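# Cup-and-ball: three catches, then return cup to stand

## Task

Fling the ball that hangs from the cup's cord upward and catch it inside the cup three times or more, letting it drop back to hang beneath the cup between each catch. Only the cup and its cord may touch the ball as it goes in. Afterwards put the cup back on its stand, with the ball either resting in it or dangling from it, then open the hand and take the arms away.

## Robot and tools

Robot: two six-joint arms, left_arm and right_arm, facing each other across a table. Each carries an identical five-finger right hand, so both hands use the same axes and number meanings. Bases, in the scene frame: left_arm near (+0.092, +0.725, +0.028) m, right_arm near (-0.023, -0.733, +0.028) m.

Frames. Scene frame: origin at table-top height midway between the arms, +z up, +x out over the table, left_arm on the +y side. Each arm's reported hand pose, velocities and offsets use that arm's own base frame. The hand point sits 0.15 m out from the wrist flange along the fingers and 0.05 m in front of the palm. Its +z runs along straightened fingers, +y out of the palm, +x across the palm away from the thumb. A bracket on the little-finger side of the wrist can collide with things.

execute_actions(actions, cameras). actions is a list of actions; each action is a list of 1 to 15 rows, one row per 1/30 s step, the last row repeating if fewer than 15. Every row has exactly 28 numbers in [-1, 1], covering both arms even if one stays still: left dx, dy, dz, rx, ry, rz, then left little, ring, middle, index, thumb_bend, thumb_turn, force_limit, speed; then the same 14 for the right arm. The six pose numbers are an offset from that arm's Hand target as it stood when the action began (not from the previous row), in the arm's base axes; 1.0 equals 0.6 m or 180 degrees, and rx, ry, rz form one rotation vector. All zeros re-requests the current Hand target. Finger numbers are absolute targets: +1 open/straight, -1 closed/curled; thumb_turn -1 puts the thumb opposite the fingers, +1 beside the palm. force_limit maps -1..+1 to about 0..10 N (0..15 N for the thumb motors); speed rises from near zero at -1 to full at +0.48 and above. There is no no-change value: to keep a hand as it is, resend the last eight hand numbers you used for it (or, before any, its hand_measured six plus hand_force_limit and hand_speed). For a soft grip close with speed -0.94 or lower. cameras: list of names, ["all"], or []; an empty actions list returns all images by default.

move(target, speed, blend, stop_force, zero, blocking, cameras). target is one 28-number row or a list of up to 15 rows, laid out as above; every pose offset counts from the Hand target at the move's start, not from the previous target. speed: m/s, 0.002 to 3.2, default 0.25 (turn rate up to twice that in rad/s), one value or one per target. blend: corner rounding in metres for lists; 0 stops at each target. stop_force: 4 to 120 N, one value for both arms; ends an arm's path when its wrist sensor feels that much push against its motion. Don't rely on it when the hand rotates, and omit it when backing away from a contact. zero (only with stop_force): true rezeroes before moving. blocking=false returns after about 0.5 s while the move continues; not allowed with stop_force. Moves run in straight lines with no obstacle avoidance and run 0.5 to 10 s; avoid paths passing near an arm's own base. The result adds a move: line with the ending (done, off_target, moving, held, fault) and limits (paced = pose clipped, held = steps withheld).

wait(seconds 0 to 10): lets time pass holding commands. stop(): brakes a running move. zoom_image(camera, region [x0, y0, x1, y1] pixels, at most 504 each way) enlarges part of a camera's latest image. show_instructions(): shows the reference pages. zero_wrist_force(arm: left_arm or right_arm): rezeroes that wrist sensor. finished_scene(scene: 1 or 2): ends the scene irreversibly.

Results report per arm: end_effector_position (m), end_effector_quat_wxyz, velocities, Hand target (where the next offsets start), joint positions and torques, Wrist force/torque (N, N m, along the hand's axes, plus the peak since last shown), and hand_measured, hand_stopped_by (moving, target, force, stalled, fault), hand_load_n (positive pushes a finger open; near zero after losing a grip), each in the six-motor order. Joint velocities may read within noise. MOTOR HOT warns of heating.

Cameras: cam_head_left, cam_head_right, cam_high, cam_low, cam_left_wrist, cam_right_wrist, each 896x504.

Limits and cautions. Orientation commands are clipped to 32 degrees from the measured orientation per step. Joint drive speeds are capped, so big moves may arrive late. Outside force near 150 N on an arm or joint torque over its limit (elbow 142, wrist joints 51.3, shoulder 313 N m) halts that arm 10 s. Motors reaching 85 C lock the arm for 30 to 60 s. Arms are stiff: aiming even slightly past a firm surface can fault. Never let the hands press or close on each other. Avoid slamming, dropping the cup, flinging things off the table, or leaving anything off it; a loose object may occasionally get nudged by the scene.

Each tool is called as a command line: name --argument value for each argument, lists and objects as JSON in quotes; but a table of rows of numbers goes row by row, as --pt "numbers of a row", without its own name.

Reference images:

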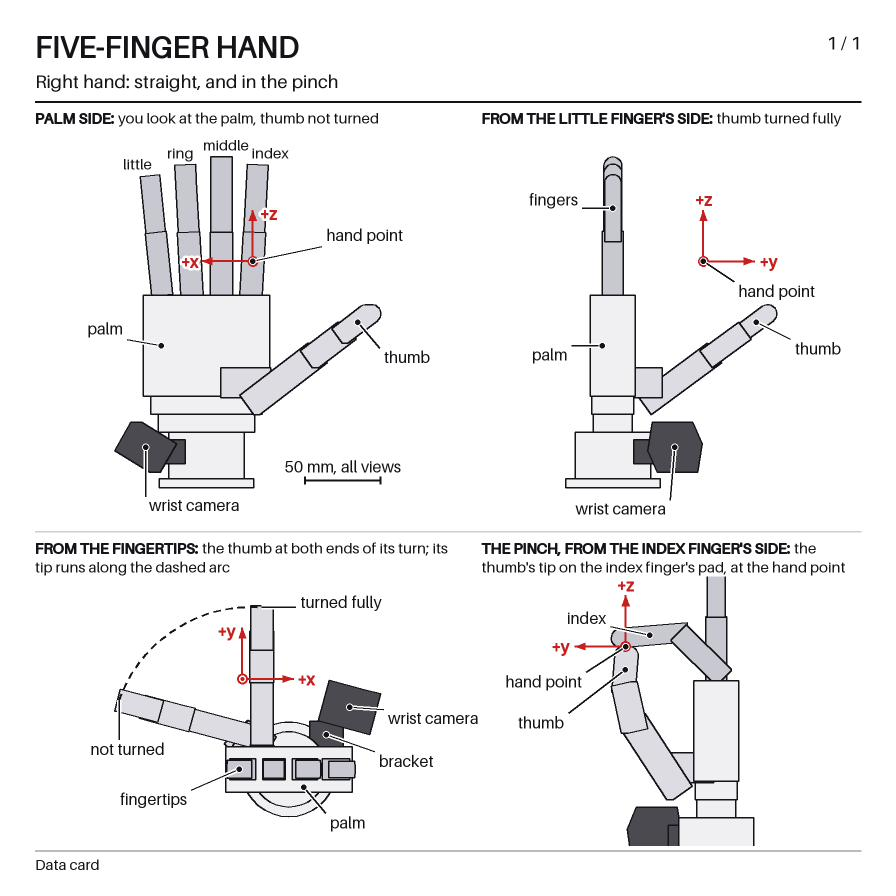

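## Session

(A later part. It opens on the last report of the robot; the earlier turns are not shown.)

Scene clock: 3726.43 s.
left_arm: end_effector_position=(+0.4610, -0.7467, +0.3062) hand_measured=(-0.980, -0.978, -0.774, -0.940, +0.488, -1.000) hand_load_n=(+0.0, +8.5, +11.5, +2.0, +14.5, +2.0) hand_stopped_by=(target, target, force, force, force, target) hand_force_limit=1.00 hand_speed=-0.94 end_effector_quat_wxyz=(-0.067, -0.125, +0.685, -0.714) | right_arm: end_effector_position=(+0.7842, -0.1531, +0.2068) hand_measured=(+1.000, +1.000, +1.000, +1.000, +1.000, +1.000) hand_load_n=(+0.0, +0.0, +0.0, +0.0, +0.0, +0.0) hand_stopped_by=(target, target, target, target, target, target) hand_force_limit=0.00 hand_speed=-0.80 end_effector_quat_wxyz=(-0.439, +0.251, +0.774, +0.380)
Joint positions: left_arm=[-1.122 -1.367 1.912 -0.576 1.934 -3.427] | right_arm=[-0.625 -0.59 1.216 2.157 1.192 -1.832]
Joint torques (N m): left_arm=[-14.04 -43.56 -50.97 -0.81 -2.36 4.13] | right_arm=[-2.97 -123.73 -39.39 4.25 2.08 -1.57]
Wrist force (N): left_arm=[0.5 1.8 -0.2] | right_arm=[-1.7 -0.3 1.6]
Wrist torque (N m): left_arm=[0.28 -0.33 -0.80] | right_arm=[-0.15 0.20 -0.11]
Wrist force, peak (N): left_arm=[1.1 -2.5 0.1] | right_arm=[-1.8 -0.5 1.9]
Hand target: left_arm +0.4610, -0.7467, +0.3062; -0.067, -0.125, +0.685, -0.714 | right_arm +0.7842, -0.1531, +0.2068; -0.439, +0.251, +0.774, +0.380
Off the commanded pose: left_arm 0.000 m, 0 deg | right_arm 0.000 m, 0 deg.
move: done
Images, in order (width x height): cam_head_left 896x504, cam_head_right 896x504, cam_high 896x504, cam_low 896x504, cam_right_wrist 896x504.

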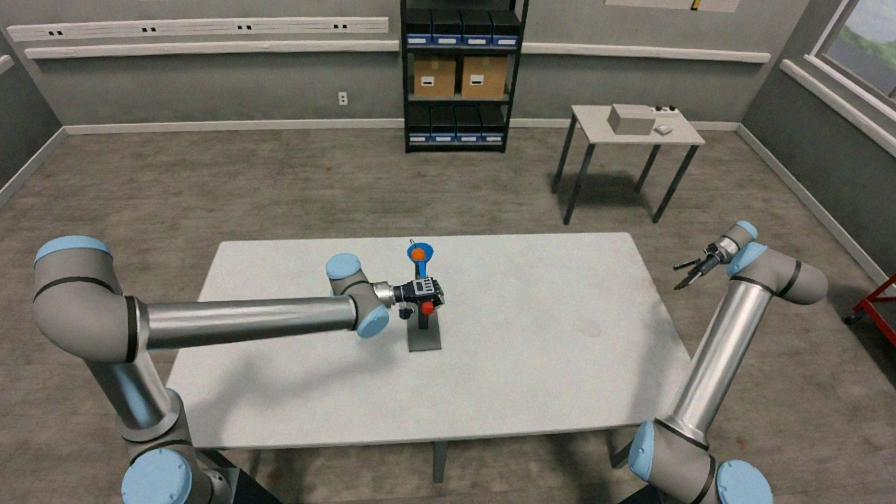

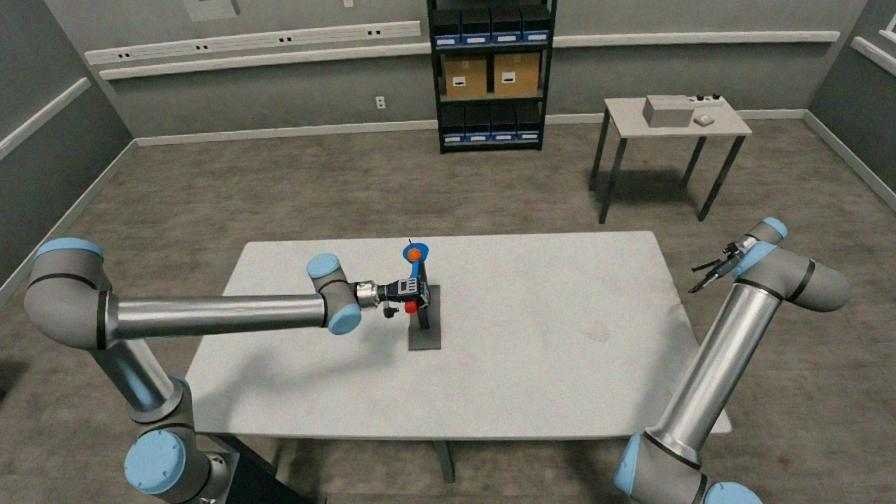

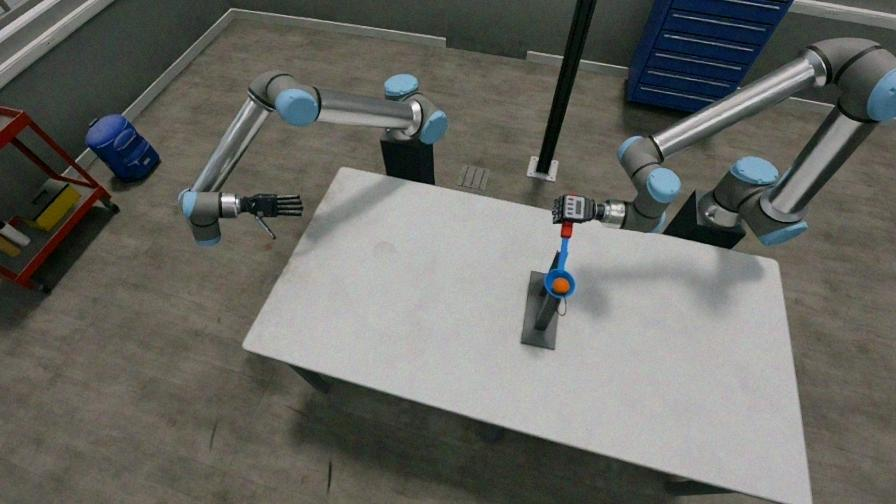

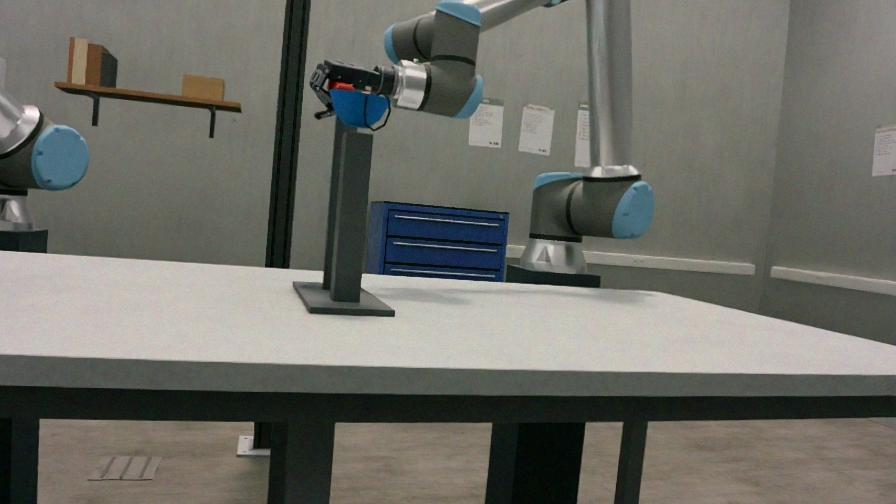

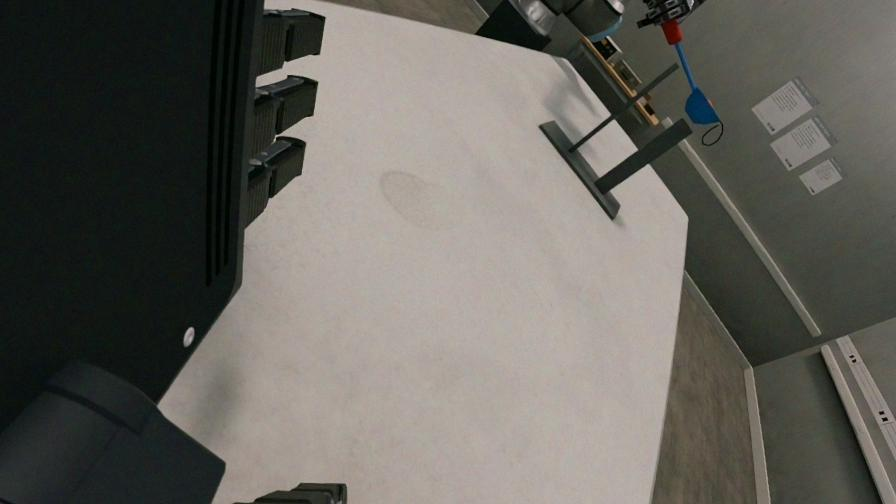

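move --target '[0,-0.0033,0,0,-0.014,0.0056,-0.98,-0.98,-0.98,-0.98,-0.98,-1,1,-0.94,0,0,0,0,0,0,1,1,1,1,1,1,0,-0.8]' --speed 0.03

move --target '[0,0,-0.042,0,0,0,-0.98,-0.98,-0.98,-0.98,-0.98,-1,1,-0.94,0,0,0,0,0,0,1,1,1,1,1,1,0,-0.8]' --speed 0.006 --stop_force 4 --cameras '["cam_low","cam_right_wrist","cam_head_left","cam_head_right","cam_high"]'

zoom_image --camera "cam_head_left" --region '[405, 250, 445, 300]'

zoom_image --camera "cam_high" --region '[540, 230, 590, 300]'

zoom_image --camera "cam_low" --region '[320, 80, 400, 140]'

zoom_image --camera "cam_right_wrist" --region '[655, 30, 735, 140]'

Scene clock: 3773.50 s.
left_arm: end_effector_position=(+0.4610, -0.7487, +0.3062) hand_measured=(-0.980, -0.978, -0.774, -0.940, +0.488, -1.000) hand_load_n=(+0.0, +8.5, +11.5, +2.0, +14.5, +2.0) hand_stopped_by=(target, target, force, force, force, target) hand_force_limit=1.00 hand_speed=-0.94 end_effector_quat_wxyz=(-0.046, -0.115, +0.686, -0.717) | right_arm: end_effector_position=(+0.7842, -0.1531, +0.2068) hand_measured=(+1.000, +1.000, +1.000, +1.000, +1.000, +1.000) hand_load_n=(+0.0, +0.0, +0.0, +0.0, +0.0, +0.0) hand_stopped_by=(target, target, target, target, target, target) hand_force_limit=0.00 hand_speed=-0.80 end_effector_quat_wxyz=(-0.439, +0.251, +0.774, +0.380)
Joint positions: left_arm=[-1.134 -1.37 1.92 -0.585 1.905 -3.383] | right_arm=[-0.625 -0.59 1.216 2.157 1.192 -1.832]
Joint torques (N m): left_arm=[-17.24 -61.73 -27.46 -5.4 -3.06 3.1] | right_arm=[-2.9 -124.11 -39.85 4.3 2.06 -1.55]
Wrist force (N): left_arm=[0.8 1.9 -0.1] | right_arm=[-1.3 -0.4 1.6]
Wrist torque (N m): left_arm=[0.25 -0.43 -0.76] | right_arm=[-0.17 0.13 -0.09]
Wrist force, peak (N): left_arm=[0.7 2.3 -0.2] | right_arm=[-2.0 -0.5 1.9]
Hand target: left_arm +0.4610, -0.7487, +0.3062; -0.046, -0.115, +0.686, -0.717 | right_arm +0.7842, -0.1531, +0.2068; -0.439, +0.251, +0.774, +0.380
Off the commanded pose: left_arm 0.000 m, 0 deg | right_arm 0.000 m, 0 deg.
move: done

Scene clock: 3778.63 s.
left_arm: end_effector_position=(+0.4610, -0.7487, +0.2836) hand_measured=(-0.980, -0.978, -0.774, -0.940, +0.488, -1.000) hand_load_n=(+0.0, +7.5, +11.5, +1.0, +14.0, +2.0) hand_stopped_by=(target, target, force, force, force, target) hand_force_limit=1.00 hand_speed=-0.94 end_effector_quat_wxyz=(-0.046, -0.115, +0.686, -0.717) | right_arm: end_effector_position=(+0.7842, -0.1531, +0.2068) hand_measured=(+1.000, +1.000, +1.000, +1.000, +1.000, +1.000) hand_load_n=(+0.0, +0.0, +0.0, +0.0, +0.0, +0.0) hand_stopped_by=(target, target, target, target, target, target) hand_force_limit=0.00 hand_speed=-0.80 end_effector_quat_wxyz=(-0.439, +0.251, +0.774, +0.380)
Joint positions: left_arm=[-1.134 -1.349 1.94 -0.626 1.905 -3.383] | right_arm=[-0.625 -0.59 1.216 2.157 1.192 -1.832]
Joint torques (N m): left_arm=[-12.66 -58.66 -48.82 -0.1 -1.65 2.9] | right_arm=[-3.94 -124.52 -39.85 4.27 1.93 -1.48]
Wrist force (N): left_arm=[0.6 -1.1 0.0] | right_arm=[-1.6 -0.4 1.5]
Wrist torque (N m): left_arm=[0.08 -0.48 -0.03] | right_arm=[-0.16 0.19 -0.11]
Wrist force, peak (N): left_arm=[3.5 -2.1 -0.1] | right_arm=[-1.8 -0.5 1.9]
Hand target: left_arm +0.4610, -0.7487, +0.2836; -0.046, -0.115, +0.686, -0.717 (not the last commanded pose) | right_arm +0.7842, -0.1531, +0.2068; -0.439, +0.251, +0.774, +0.380
Off the commanded pose: left_arm 0.003 m, 0 deg | right_arm 0.000 m, 0 deg.
move: contact (left_arm)
Images, in order (width x height): cam_head_left 896x504, cam_head_right 896x504, cam_high 896x504, cam_low 896x504, cam_right_wrist 896x504.

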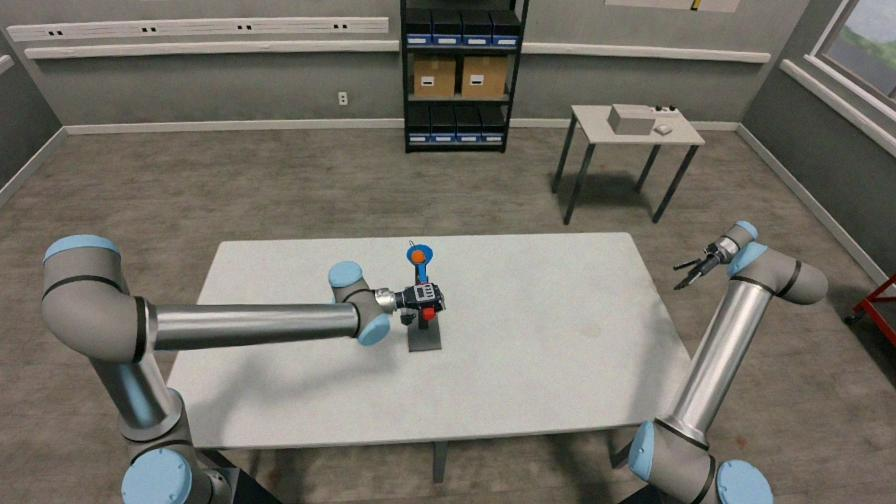

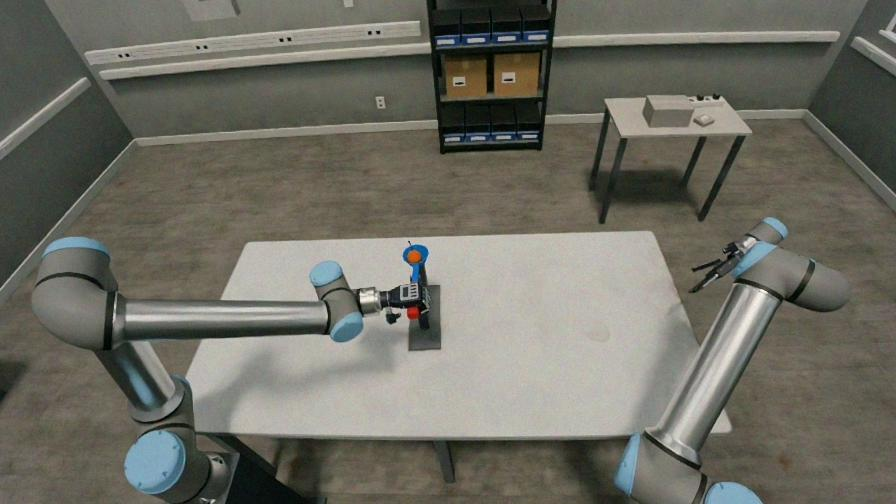

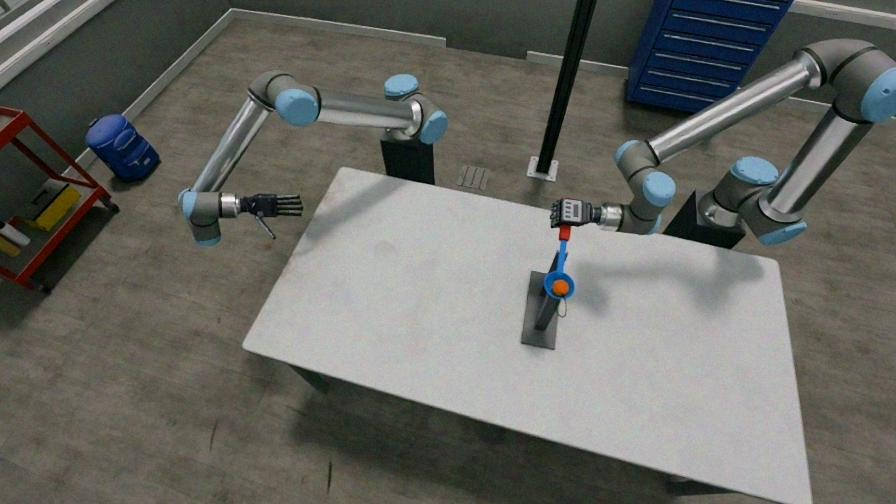

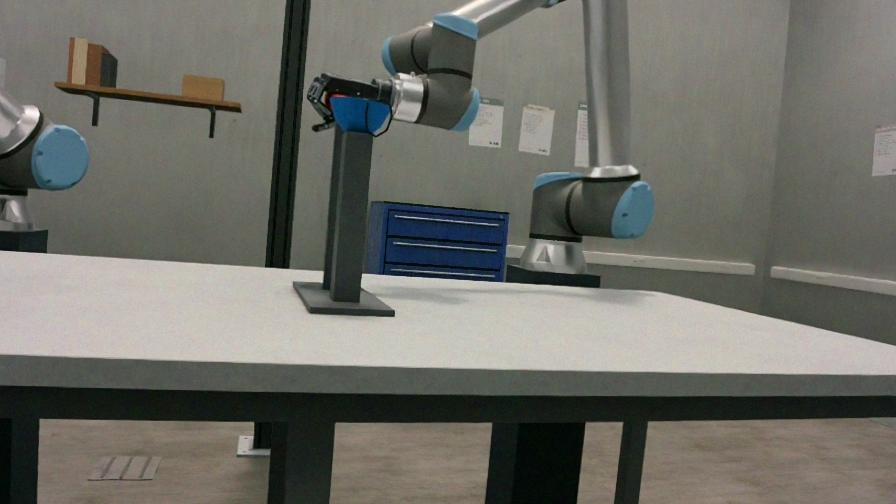

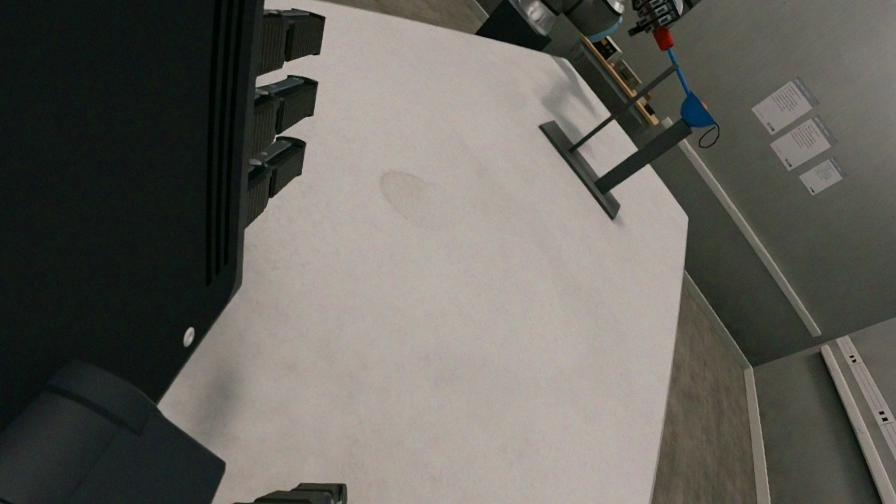

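Scaled by 10.080.

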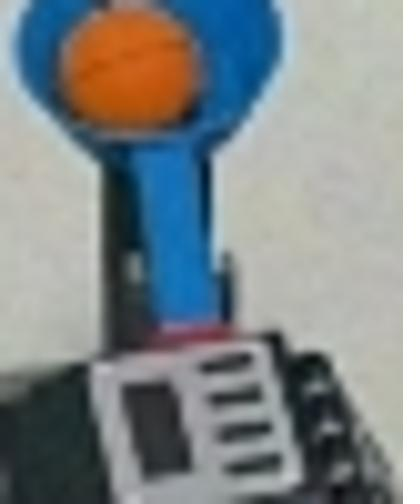

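Scaled by 7.200.

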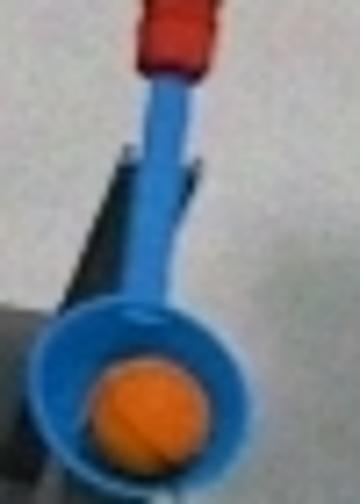

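Scaled by 6.300.

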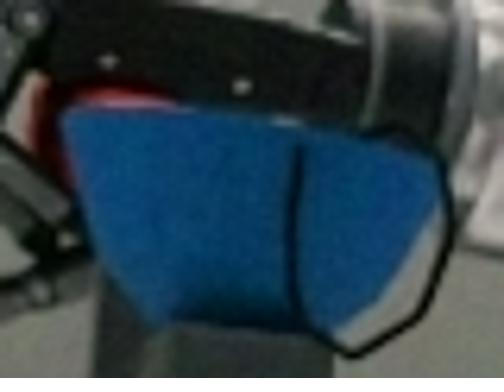

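Scaled by 4.582.

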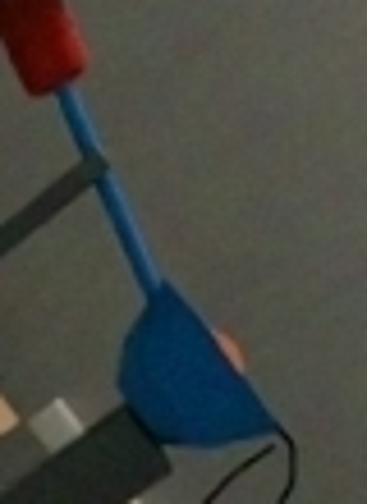

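execute_actions --actions '[[[0,0,0,0,0,0,-0.98,-0.98,-0.98,-0.98,0.9,-1,1,-0.7,0,0,0,0,0,0,1,1,1,1,1,1,0,-0.8]]]'

wait --seconds 1.5 --cameras '["cam_low","cam_right_wrist","cam_high"]'

zoom_image --camera "cam_low" --region '[300, 60, 420, 150]'

zoom_image --camera "cam_right_wrist" --region '[615, 0, 735, 140]'

Scene clock: 3805.00 s.
left_arm: end_effector_position=(+0.4610, -0.7487, +0.2836) hand_measured=(-0.980, -0.978, -0.776, -0.940, +0.900, -1.000) hand_load_n=(+0.0, +7.0, +0.0, +0.5, +0.0, +0.0) hand_stopped_by=(target, target, force, force, target, target) hand_force_limit=1.00 hand_speed=-0.70 end_effector_quat_wxyz=(-0.046, -0.115, +0.686, -0.717) | right_arm: end_effector_position=(+0.7842, -0.1531, +0.2068) hand_measured=(+1.000, +1.000, +1.000, +1.000, +1.000, +1.000) hand_load_n=(+0.0, +0.5, +0.0, +0.0, +0.0, +0.0) hand_stopped_by=(target, target, target, target, target, target) hand_force_limit=0.00 hand_speed=-0.80 end_effector_quat_wxyz=(-0.439, +0.251, +0.774, +0.380)
Joint positions: left_arm=[-1.134 -1.349 1.94 -0.626 1.905 -3.383] | right_arm=[-0.625 -0.59 1.216 2.157 1.192 -1.832]
Joint torques (N m): left_arm=[1.54 -58.36 -47.95 -2.32 0.46 -2] | right_arm=[-3.31 -124.89 -39.85 4.15 2.09 -1.5]
Wrist force (N): left_arm=[0.8 -1.2 -0.3] | right_arm=[-1.3 -0.5 1.2]
Wrist torque (N m): left_arm=[0.09 -0.47 -0.01] | right_arm=[-0.16 0.15 -0.09]
Wrist force, peak (N): left_arm=[1.2 -1.3 0.0] | right_arm=[-1.9 -0.6 1.9]
Hand target: left_arm +0.4610, -0.7487, +0.2836; -0.046, -0.115, +0.686, -0.717 | right_arm +0.7842, -0.1531, +0.2068; -0.439, +0.251, +0.774, +0.380
Off the commanded pose: left_arm 0.000 m, 0 deg | right_arm 0.000 m, 0 deg.

Scene clock: 3806.50 s.
left_arm: end_effector_position=(+0.4610, -0.7487, +0.2836) hand_measured=(-0.980, -0.978, -0.776, -0.940, +0.900, -1.000) hand_load_n=(+0.0, +7.0, +0.0, +0.5, +0.5, +0.0) hand_stopped_by=(target, target, force, force, target, target) hand_force_limit=1.00 hand_speed=-0.70 end_effector_quat_wxyz=(-0.046, -0.115, +0.686, -0.717) | right_arm: end_effector_position=(+0.7842, -0.1531, +0.2068) hand_measured=(+1.000, +1.000, +1.000, +1.000, +1.000, +1.000) hand_load_n=(+0.0, +0.0, +0.0, +0.0, +0.0, +0.0) hand_stopped_by=(target, target, target, target, target, target) hand_force_limit=0.00 hand_speed=-0.80 end_effector_quat_wxyz=(-0.439, +0.251, +0.774, +0.380)
Joint positions: left_arm=[-1.134 -1.349 1.94 -0.626 1.905 -3.383] | right_arm=[-0.625 -0.59 1.216 2.157 1.192 -1.832]
Joint torques (N m): left_arm=[2.49 -58.5 -48.22 -2.22 0.2 -2.09] | right_arm=[-4.05 -124.99 -39.78 4.23 2.07 -1.48]
Wrist force (N): left_arm=[0.8 -1.3 -0.2] | right_arm=[-1.5 -0.3 1.5]
Wrist torque (N m): left_arm=[0.07 -0.48 -0.01] | right_arm=[-0.14 0.17 -0.10]
Wrist force, peak (N): left_arm=[0.8 -1.4 -0.3] | right_arm=[-1.7 -0.2 1.9]
Hand target: left_arm +0.4610, -0.7487, +0.2836; -0.046, -0.115, +0.686, -0.717 | right_arm +0.7842, -0.1531, +0.2068; -0.439, +0.251, +0.774, +0.380
Off the commanded pose: left_arm 0.000 m, 0 deg | right_arm 0.000 m, 0 deg.
wait: 1.50 s; at rest by 0.17 s
Images, in order (width x height): cam_high 896x504, cam_low 896x504, cam_right_wrist 896x504.

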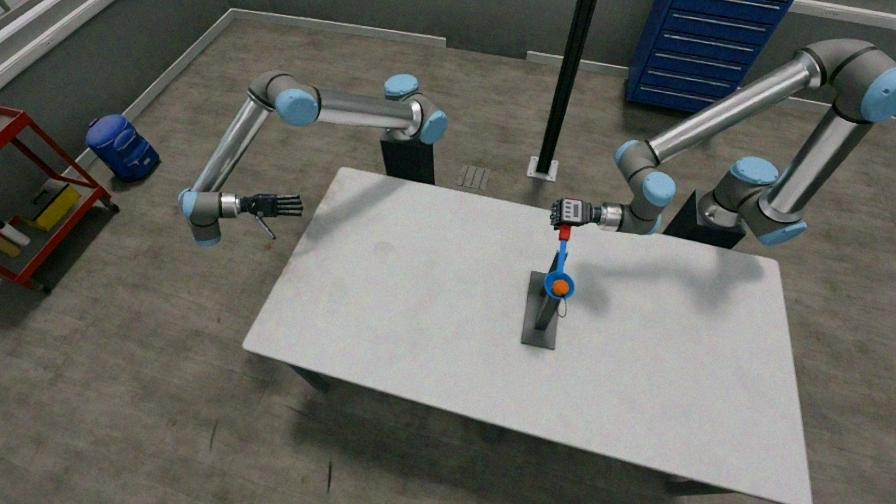

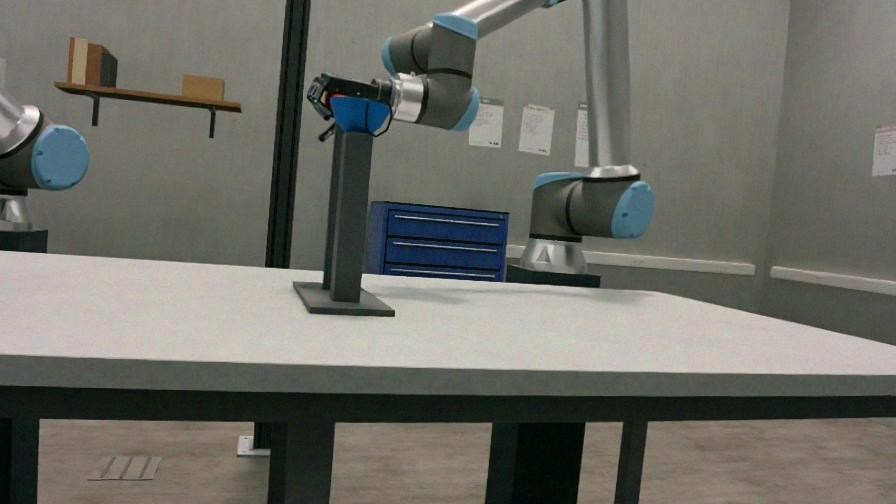

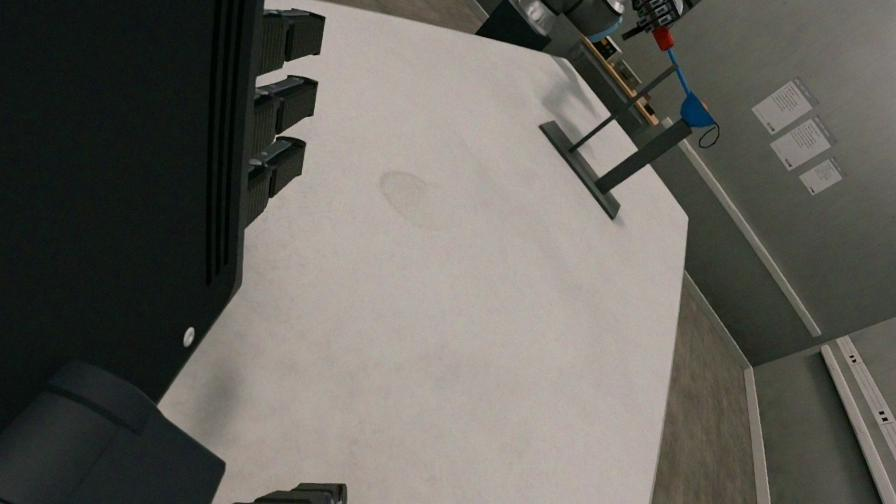

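Scaled by 4.200.

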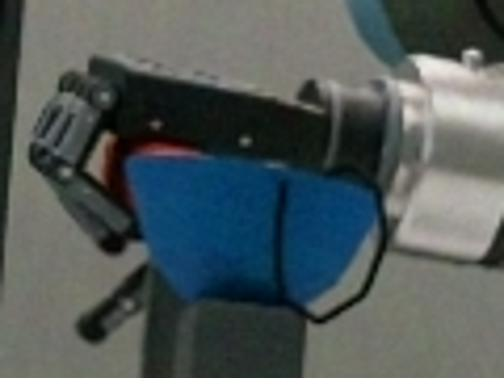

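Scaled by 3.600.

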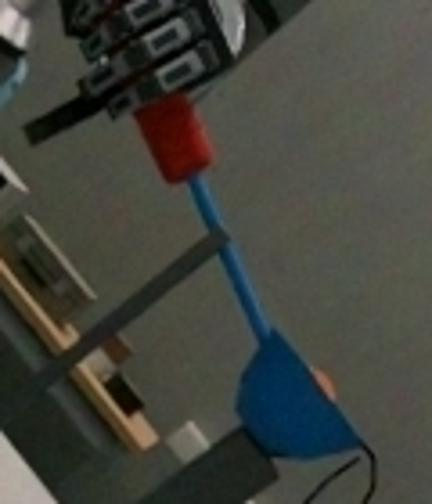

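execute_actions --actions '[[[0,0,0,0,0,0,-0.5,-0.5,-0.5,-0.5,0.9,-1,1,-0.7,0,0,0,0,0,0,1,1,1,1,1,1,0,-0.8]]]'

wait --seconds 1 --cameras '["cam_low","cam_right_wrist","cam_high"]'

zoom_image --camera "cam_low" --region '[300, 60, 420, 150]'

zoom_image --camera "cam_right_wrist" --region '[615, 0, 735, 140]'

Scene clock: 3815.73 s.
left_arm: end_effector_position=(+0.4610, -0.7487, +0.2836) hand_measured=(-0.500, -0.500, -0.500, -0.500, +0.900, -1.000) hand_load_n=(+0.0, +0.0, +0.0, +0.0, +0.0, +0.0) hand_stopped_by=(target, target, target, target, target, target) hand_force_limit=1.00 hand_speed=-0.70 end_effector_quat_wxyz=(-0.046, -0.115, +0.686, -0.717) | right_arm: end_effector_position=(+0.7842, -0.1531, +0.2068) hand_measured=(+1.000, +1.000, +1.000, +1.000, +1.000, +1.000) hand_load_n=(+0.0, +0.0, +0.0, +0.0, +0.0, +0.0) hand_stopped_by=(target, target, target, target, target, target) hand_force_limit=0.00 hand_speed=-0.80 end_effector_quat_wxyz=(-0.439, +0.251, +0.774, +0.380)
Joint positions: left_arm=[-1.134 -1.349 1.94 -0.626 1.905 -3.383] | right_arm=[-0.625 -0.59 1.216 2.157 1.192 -1.832]
Joint torques (N m): left_arm=[1.31 -59.56 -43.85 -2.18 0.36 -2.01] | right_arm=[-3.48 -123.71 -39.93 4.36 2.09 -1.39]
Wrist force (N): left_arm=[1.6 -1.3 -0.3] | right_arm=[-1.6 -0.4 1.5]
Wrist torque (N m): left_arm=[0.10 -0.49 -0.30] | right_arm=[-0.15 0.18 -0.11]
Wrist force, peak (N): left_arm=[1.9 -1.3 -0.2] | right_arm=[-1.9 -0.4 1.9]
Hand target: left_arm +0.4610, -0.7487, +0.2836; -0.046, -0.115, +0.686, -0.717 | right_arm +0.7842, -0.1531, +0.2068; -0.439, +0.251, +0.774, +0.380
Off the commanded pose: left_arm 0.000 m, 0 deg | right_arm 0.000 m, 0 deg.

Scene clock: 3816.73 s.
left_arm: end_effector_position=(+0.4610, -0.7487, +0.2836) hand_measured=(-0.500, -0.500, -0.500, -0.500, +0.900, -1.000) hand_load_n=(+0.0, +0.0, +0.0, +0.0, +0.0, +0.0) hand_stopped_by=(target, target, target, target, target, target) hand_force_limit=1.00 hand_speed=-0.70 end_effector_quat_wxyz=(-0.046, -0.115, +0.686, -0.717) | right_arm: end_effector_position=(+0.7842, -0.1531, +0.2068) hand_measured=(+1.000, +1.000, +1.000, +1.000, +1.000, +1.000) hand_load_n=(+0.0, +0.0, +0.0, +0.0, +0.0, +0.0) hand_stopped_by=(target, target, target, target, target, target) hand_force_limit=0.00 hand_speed=-0.80 end_effector_quat_wxyz=(-0.439, +0.251, +0.774, +0.380)
Joint positions: left_arm=[-1.134 -1.349 1.94 -0.626 1.905 -3.383] | right_arm=[-0.625 -0.59 1.216 2.157 1.192 -1.832]
Joint torques (N m): left_arm=[3.79 -59.53 -43.94 -1.9 0.6 -1.96] | right_arm=[-3.24 -123.52 -39.65 4.38 2.04 -1.65]
Wrist force (N): left_arm=[1.9 -1.1 0.1] | right_arm=[-1.3 -0.4 1.5]
Wrist torque (N m): left_arm=[0.10 -0.53 -0.27] | right_arm=[-0.16 0.14 -0.09]
Wrist force, peak (N): left_arm=[2.0 -1.3 0.2] | right_arm=[-1.7 -0.4 1.9]
Hand target: left_arm +0.4610, -0.7487, +0.2836; -0.046, -0.115, +0.686, -0.717 | right_arm +0.7842, -0.1531, +0.2068; -0.439, +0.251, +0.774, +0.380
Off the commanded pose: left_arm 0.000 m, 0 deg | right_arm 0.000 m, 0 deg.
wait: 1.00 s; at rest by 0.17 s
Images, in order (width x height): cam_high 896x504, cam_low 896x504, cam_right_wrist 896x504.

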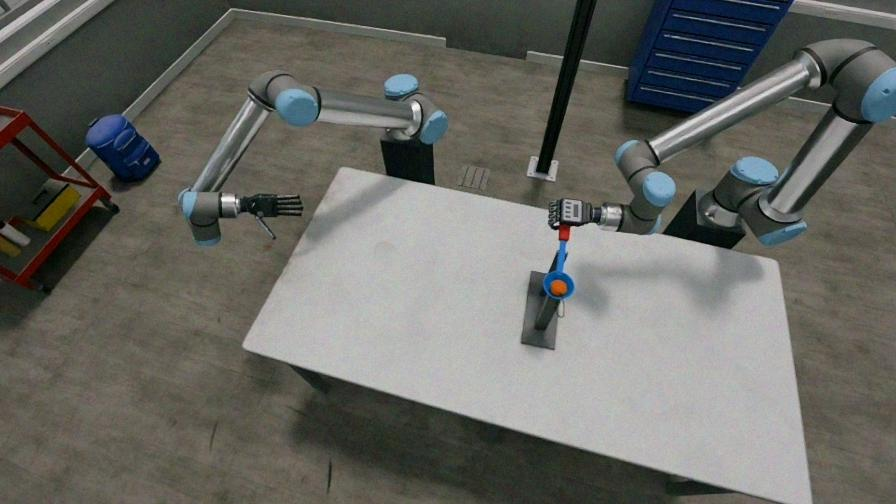

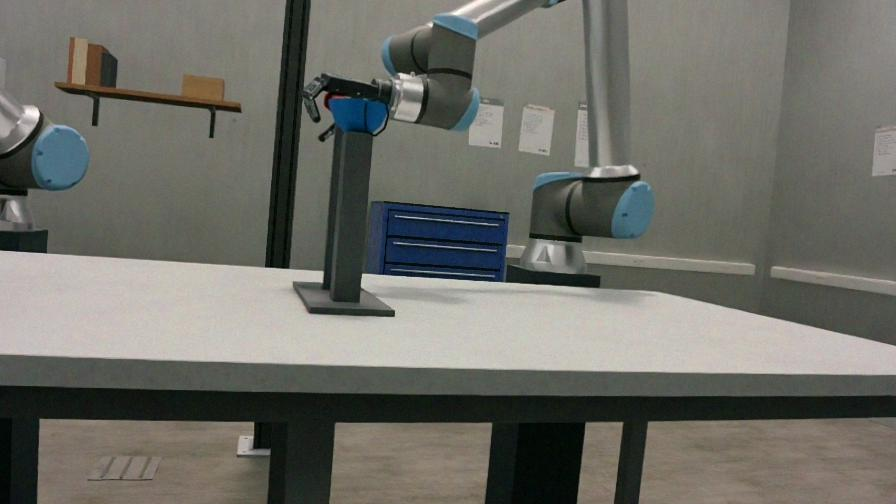

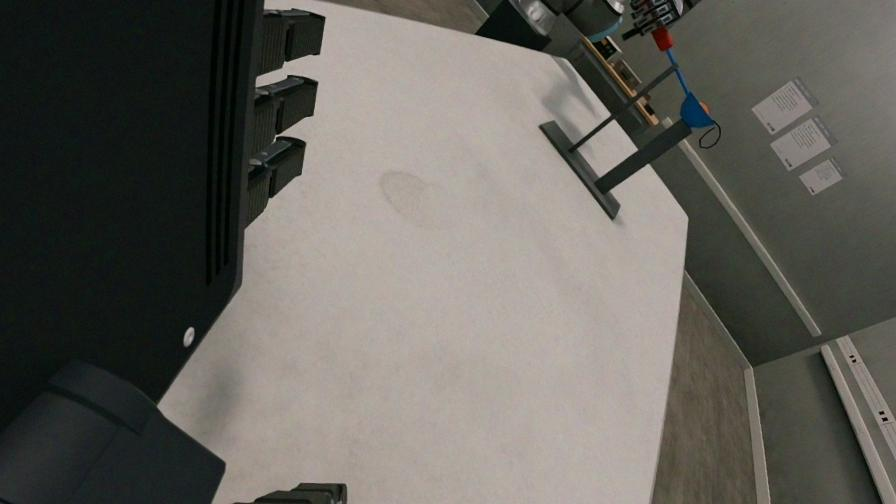

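Scaled by 4.200.

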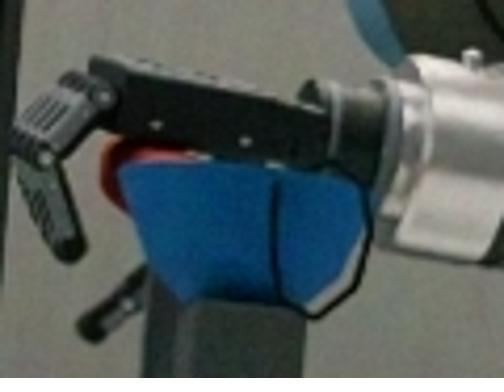

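Scaled by 3.600.

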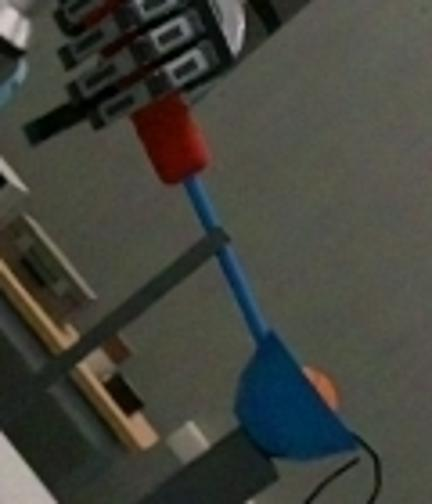

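execute_actions --actions '[[[0,0,0,0,0,0,0.2,0.2,0.2,0.2,0.9,-1,1,-0.6,0,0,0,0,0,0,1,1,1,1,1,1,0,-0.8]],[[0,0,0.003,0,0,0,0.6,0.6,0.6,0.6,0.9,-1,1,-0.6,0,0,0,0,0,0,1,1,1,1,1,1,0,-0.8]],[[0,0,0.003,0,0,0,1,1,1,1,0.9,-1,1,-0.6,0,0,0,0,0,0,1,1,1,1,1,1,0,-0.8]]]'

wait --seconds 0.7 --cameras '["cam_low","cam_right_wrist","cam_high"]'

zoom_image --camera "cam_low" --region '[300, 60, 420, 150]'

zoom_image --camera "cam_right_wrist" --region '[615, 0, 735, 140]'

zoom_image --camera "cam_high" --region '[540, 190, 620, 310]'

Scene clock: 3838.37 s.
left_arm: end_effector_position=(+0.4610, -0.7487, +0.2872) hand_measured=(+1.000, +1.000, +1.000, +1.000, +0.900, -1.000) hand_load_n=(+0.0, +0.0, +0.0, +0.0, +0.0, +0.5) hand_stopped_by=(target, target, target, target, target, target) hand_force_limit=1.00 hand_speed=-0.60 end_effector_quat_wxyz=(-0.046, -0.115, +0.686, -0.717) | right_arm: end_effector_position=(+0.7842, -0.1531, +0.2068) hand_measured=(+1.000, +1.000, +1.000, +1.000, +1.000, +1.000) hand_load_n=(+0.0, +0.0, +0.0, +0.0, +0.0, +0.0) hand_stopped_by=(target, target, target, target, target, target) hand_force_limit=0.00 hand_speed=-0.80 end_effector_quat_wxyz=(-0.439, +0.251, +0.774, +0.380)
Joint positions: left_arm=[-1.134 -1.352 1.937 -0.62 1.905 -3.383] | right_arm=[-0.625 -0.59 1.216 2.157 1.192 -1.832]
Joint torques (N m): left_arm=[0.82 -57.98 -48.11 -0.21 0.17 -1.94] | right_arm=[-3.22 -124.65 -39.8 4.36 2.27 -1.48]
Wrist force (N): left_arm=[1.7 -1.0 0.1] | right_arm=[-1.4 -0.5 1.8]
Wrist torque (N m): left_arm=[0.10 -0.51 -0.29] | right_arm=[-0.20 0.15 -0.10]
Wrist force, peak (N): left_arm=[2.1 -1.6 -0.1] | right_arm=[-1.7 -0.6 1.9]
Hand target: left_arm +0.4610, -0.7487, +0.2872; -0.046, -0.115, +0.686, -0.717 | right_arm +0.7842, -0.1531, +0.2068; -0.439, +0.251, +0.774, +0.380
Off the commanded pose: left_arm 0.000 m, 0 deg | right_arm 0.000 m, 0 deg.

Scene clock: 3839.07 s.
left_arm: end_effector_position=(+0.4610, -0.7487, +0.2872) hand_measured=(+1.000, +1.000, +1.000, +1.000, +0.900, -1.000) hand_load_n=(+0.0, +0.0, +0.0, +0.0, +0.0, +0.5) hand_stopped_by=(target, target, target, target, target, target) hand_force_limit=1.00 hand_speed=-0.60 end_effector_quat_wxyz=(-0.046, -0.115, +0.686, -0.717) | right_arm: end_effector_position=(+0.7842, -0.1531, +0.2068) hand_measured=(+1.000, +1.000, +1.000, +1.000, +1.000, +1.000) hand_load_n=(+0.0, +0.0, +0.0, +0.0, +0.0, +0.0) hand_stopped_by=(target, target, target, target, target, target) hand_force_limit=0.00 hand_speed=-0.80 end_effector_quat_wxyz=(-0.439, +0.251, +0.774, +0.380)
Joint positions: left_arm=[-1.134 -1.352 1.937 -0.62 1.905 -3.383] | right_arm=[-0.625 -0.59 1.216 2.157 1.192 -1.832]
Joint torques (N m): left_arm=[1.55 -58.4 -48.19 -0.09 0.33 -1.77] | right_arm=[-3.14 -124.02 -39.57 4.28 2.11 -1.49]
Wrist force (N): left_arm=[1.5 -1.3 -0.1] | right_arm=[-1.5 -0.5 1.8]
Wrist torque (N m): left_arm=[0.08 -0.48 -0.30] | right_arm=[-0.19 0.16 -0.11]
Wrist force, peak (N): left_arm=[2.0 -1.4 -0.2] | right_arm=[-1.7 -0.2 1.9]
Hand target: left_arm +0.4610, -0.7487, +0.2872; -0.046, -0.115, +0.686, -0.717 | right_arm +0.7842, -0.1531, +0.2068; -0.439, +0.251, +0.774, +0.380
Off the commanded pose: left_arm 0.000 m, 0 deg | right_arm 0.000 m, 0 deg.
wait: 0.70 s; at rest by 0.17 s
Images, in order (width x height): cam_high 896x504, cam_low 896x504, cam_right_wrist 896x504.

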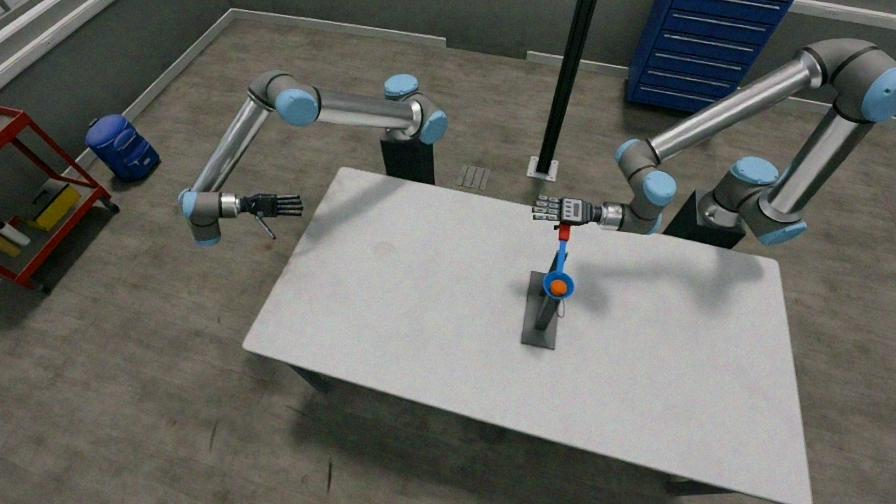

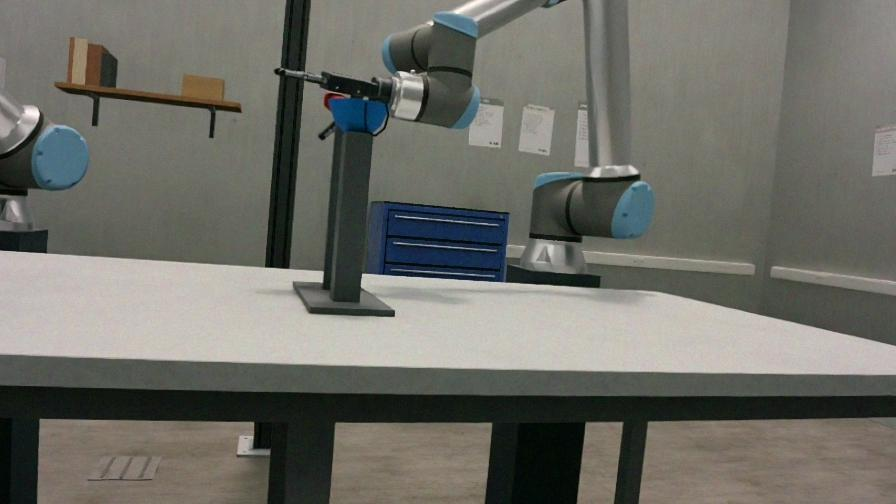

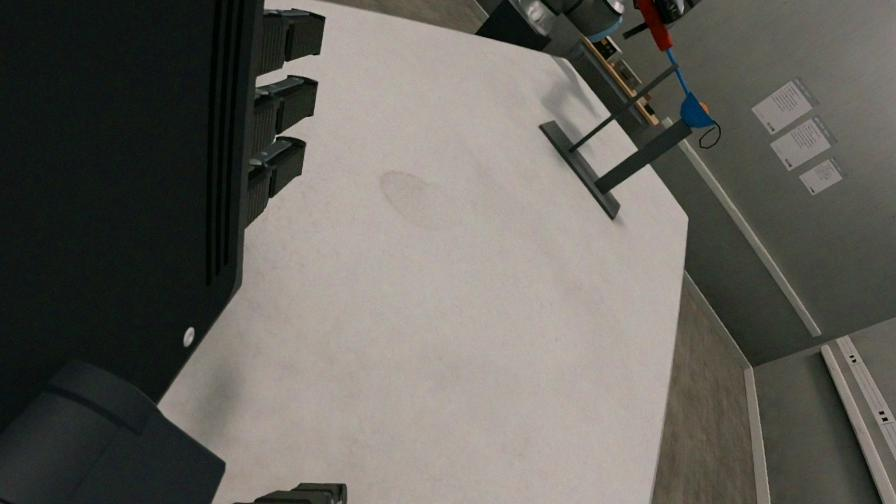

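Scaled by 4.200.

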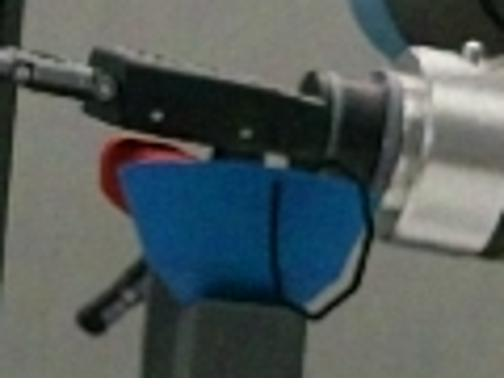

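Scaled by 3.600.

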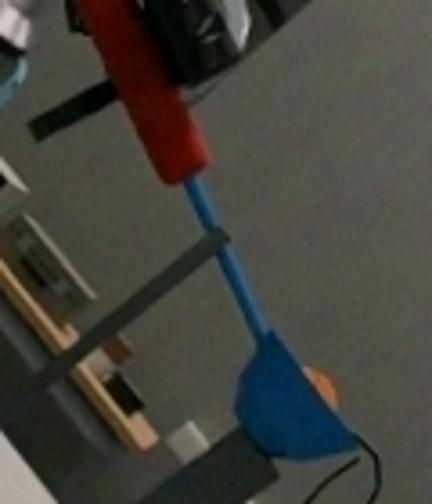

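Scaled by 4.200.

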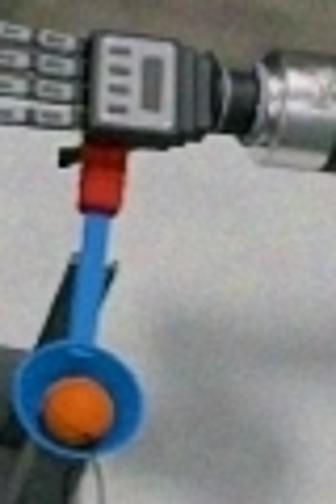

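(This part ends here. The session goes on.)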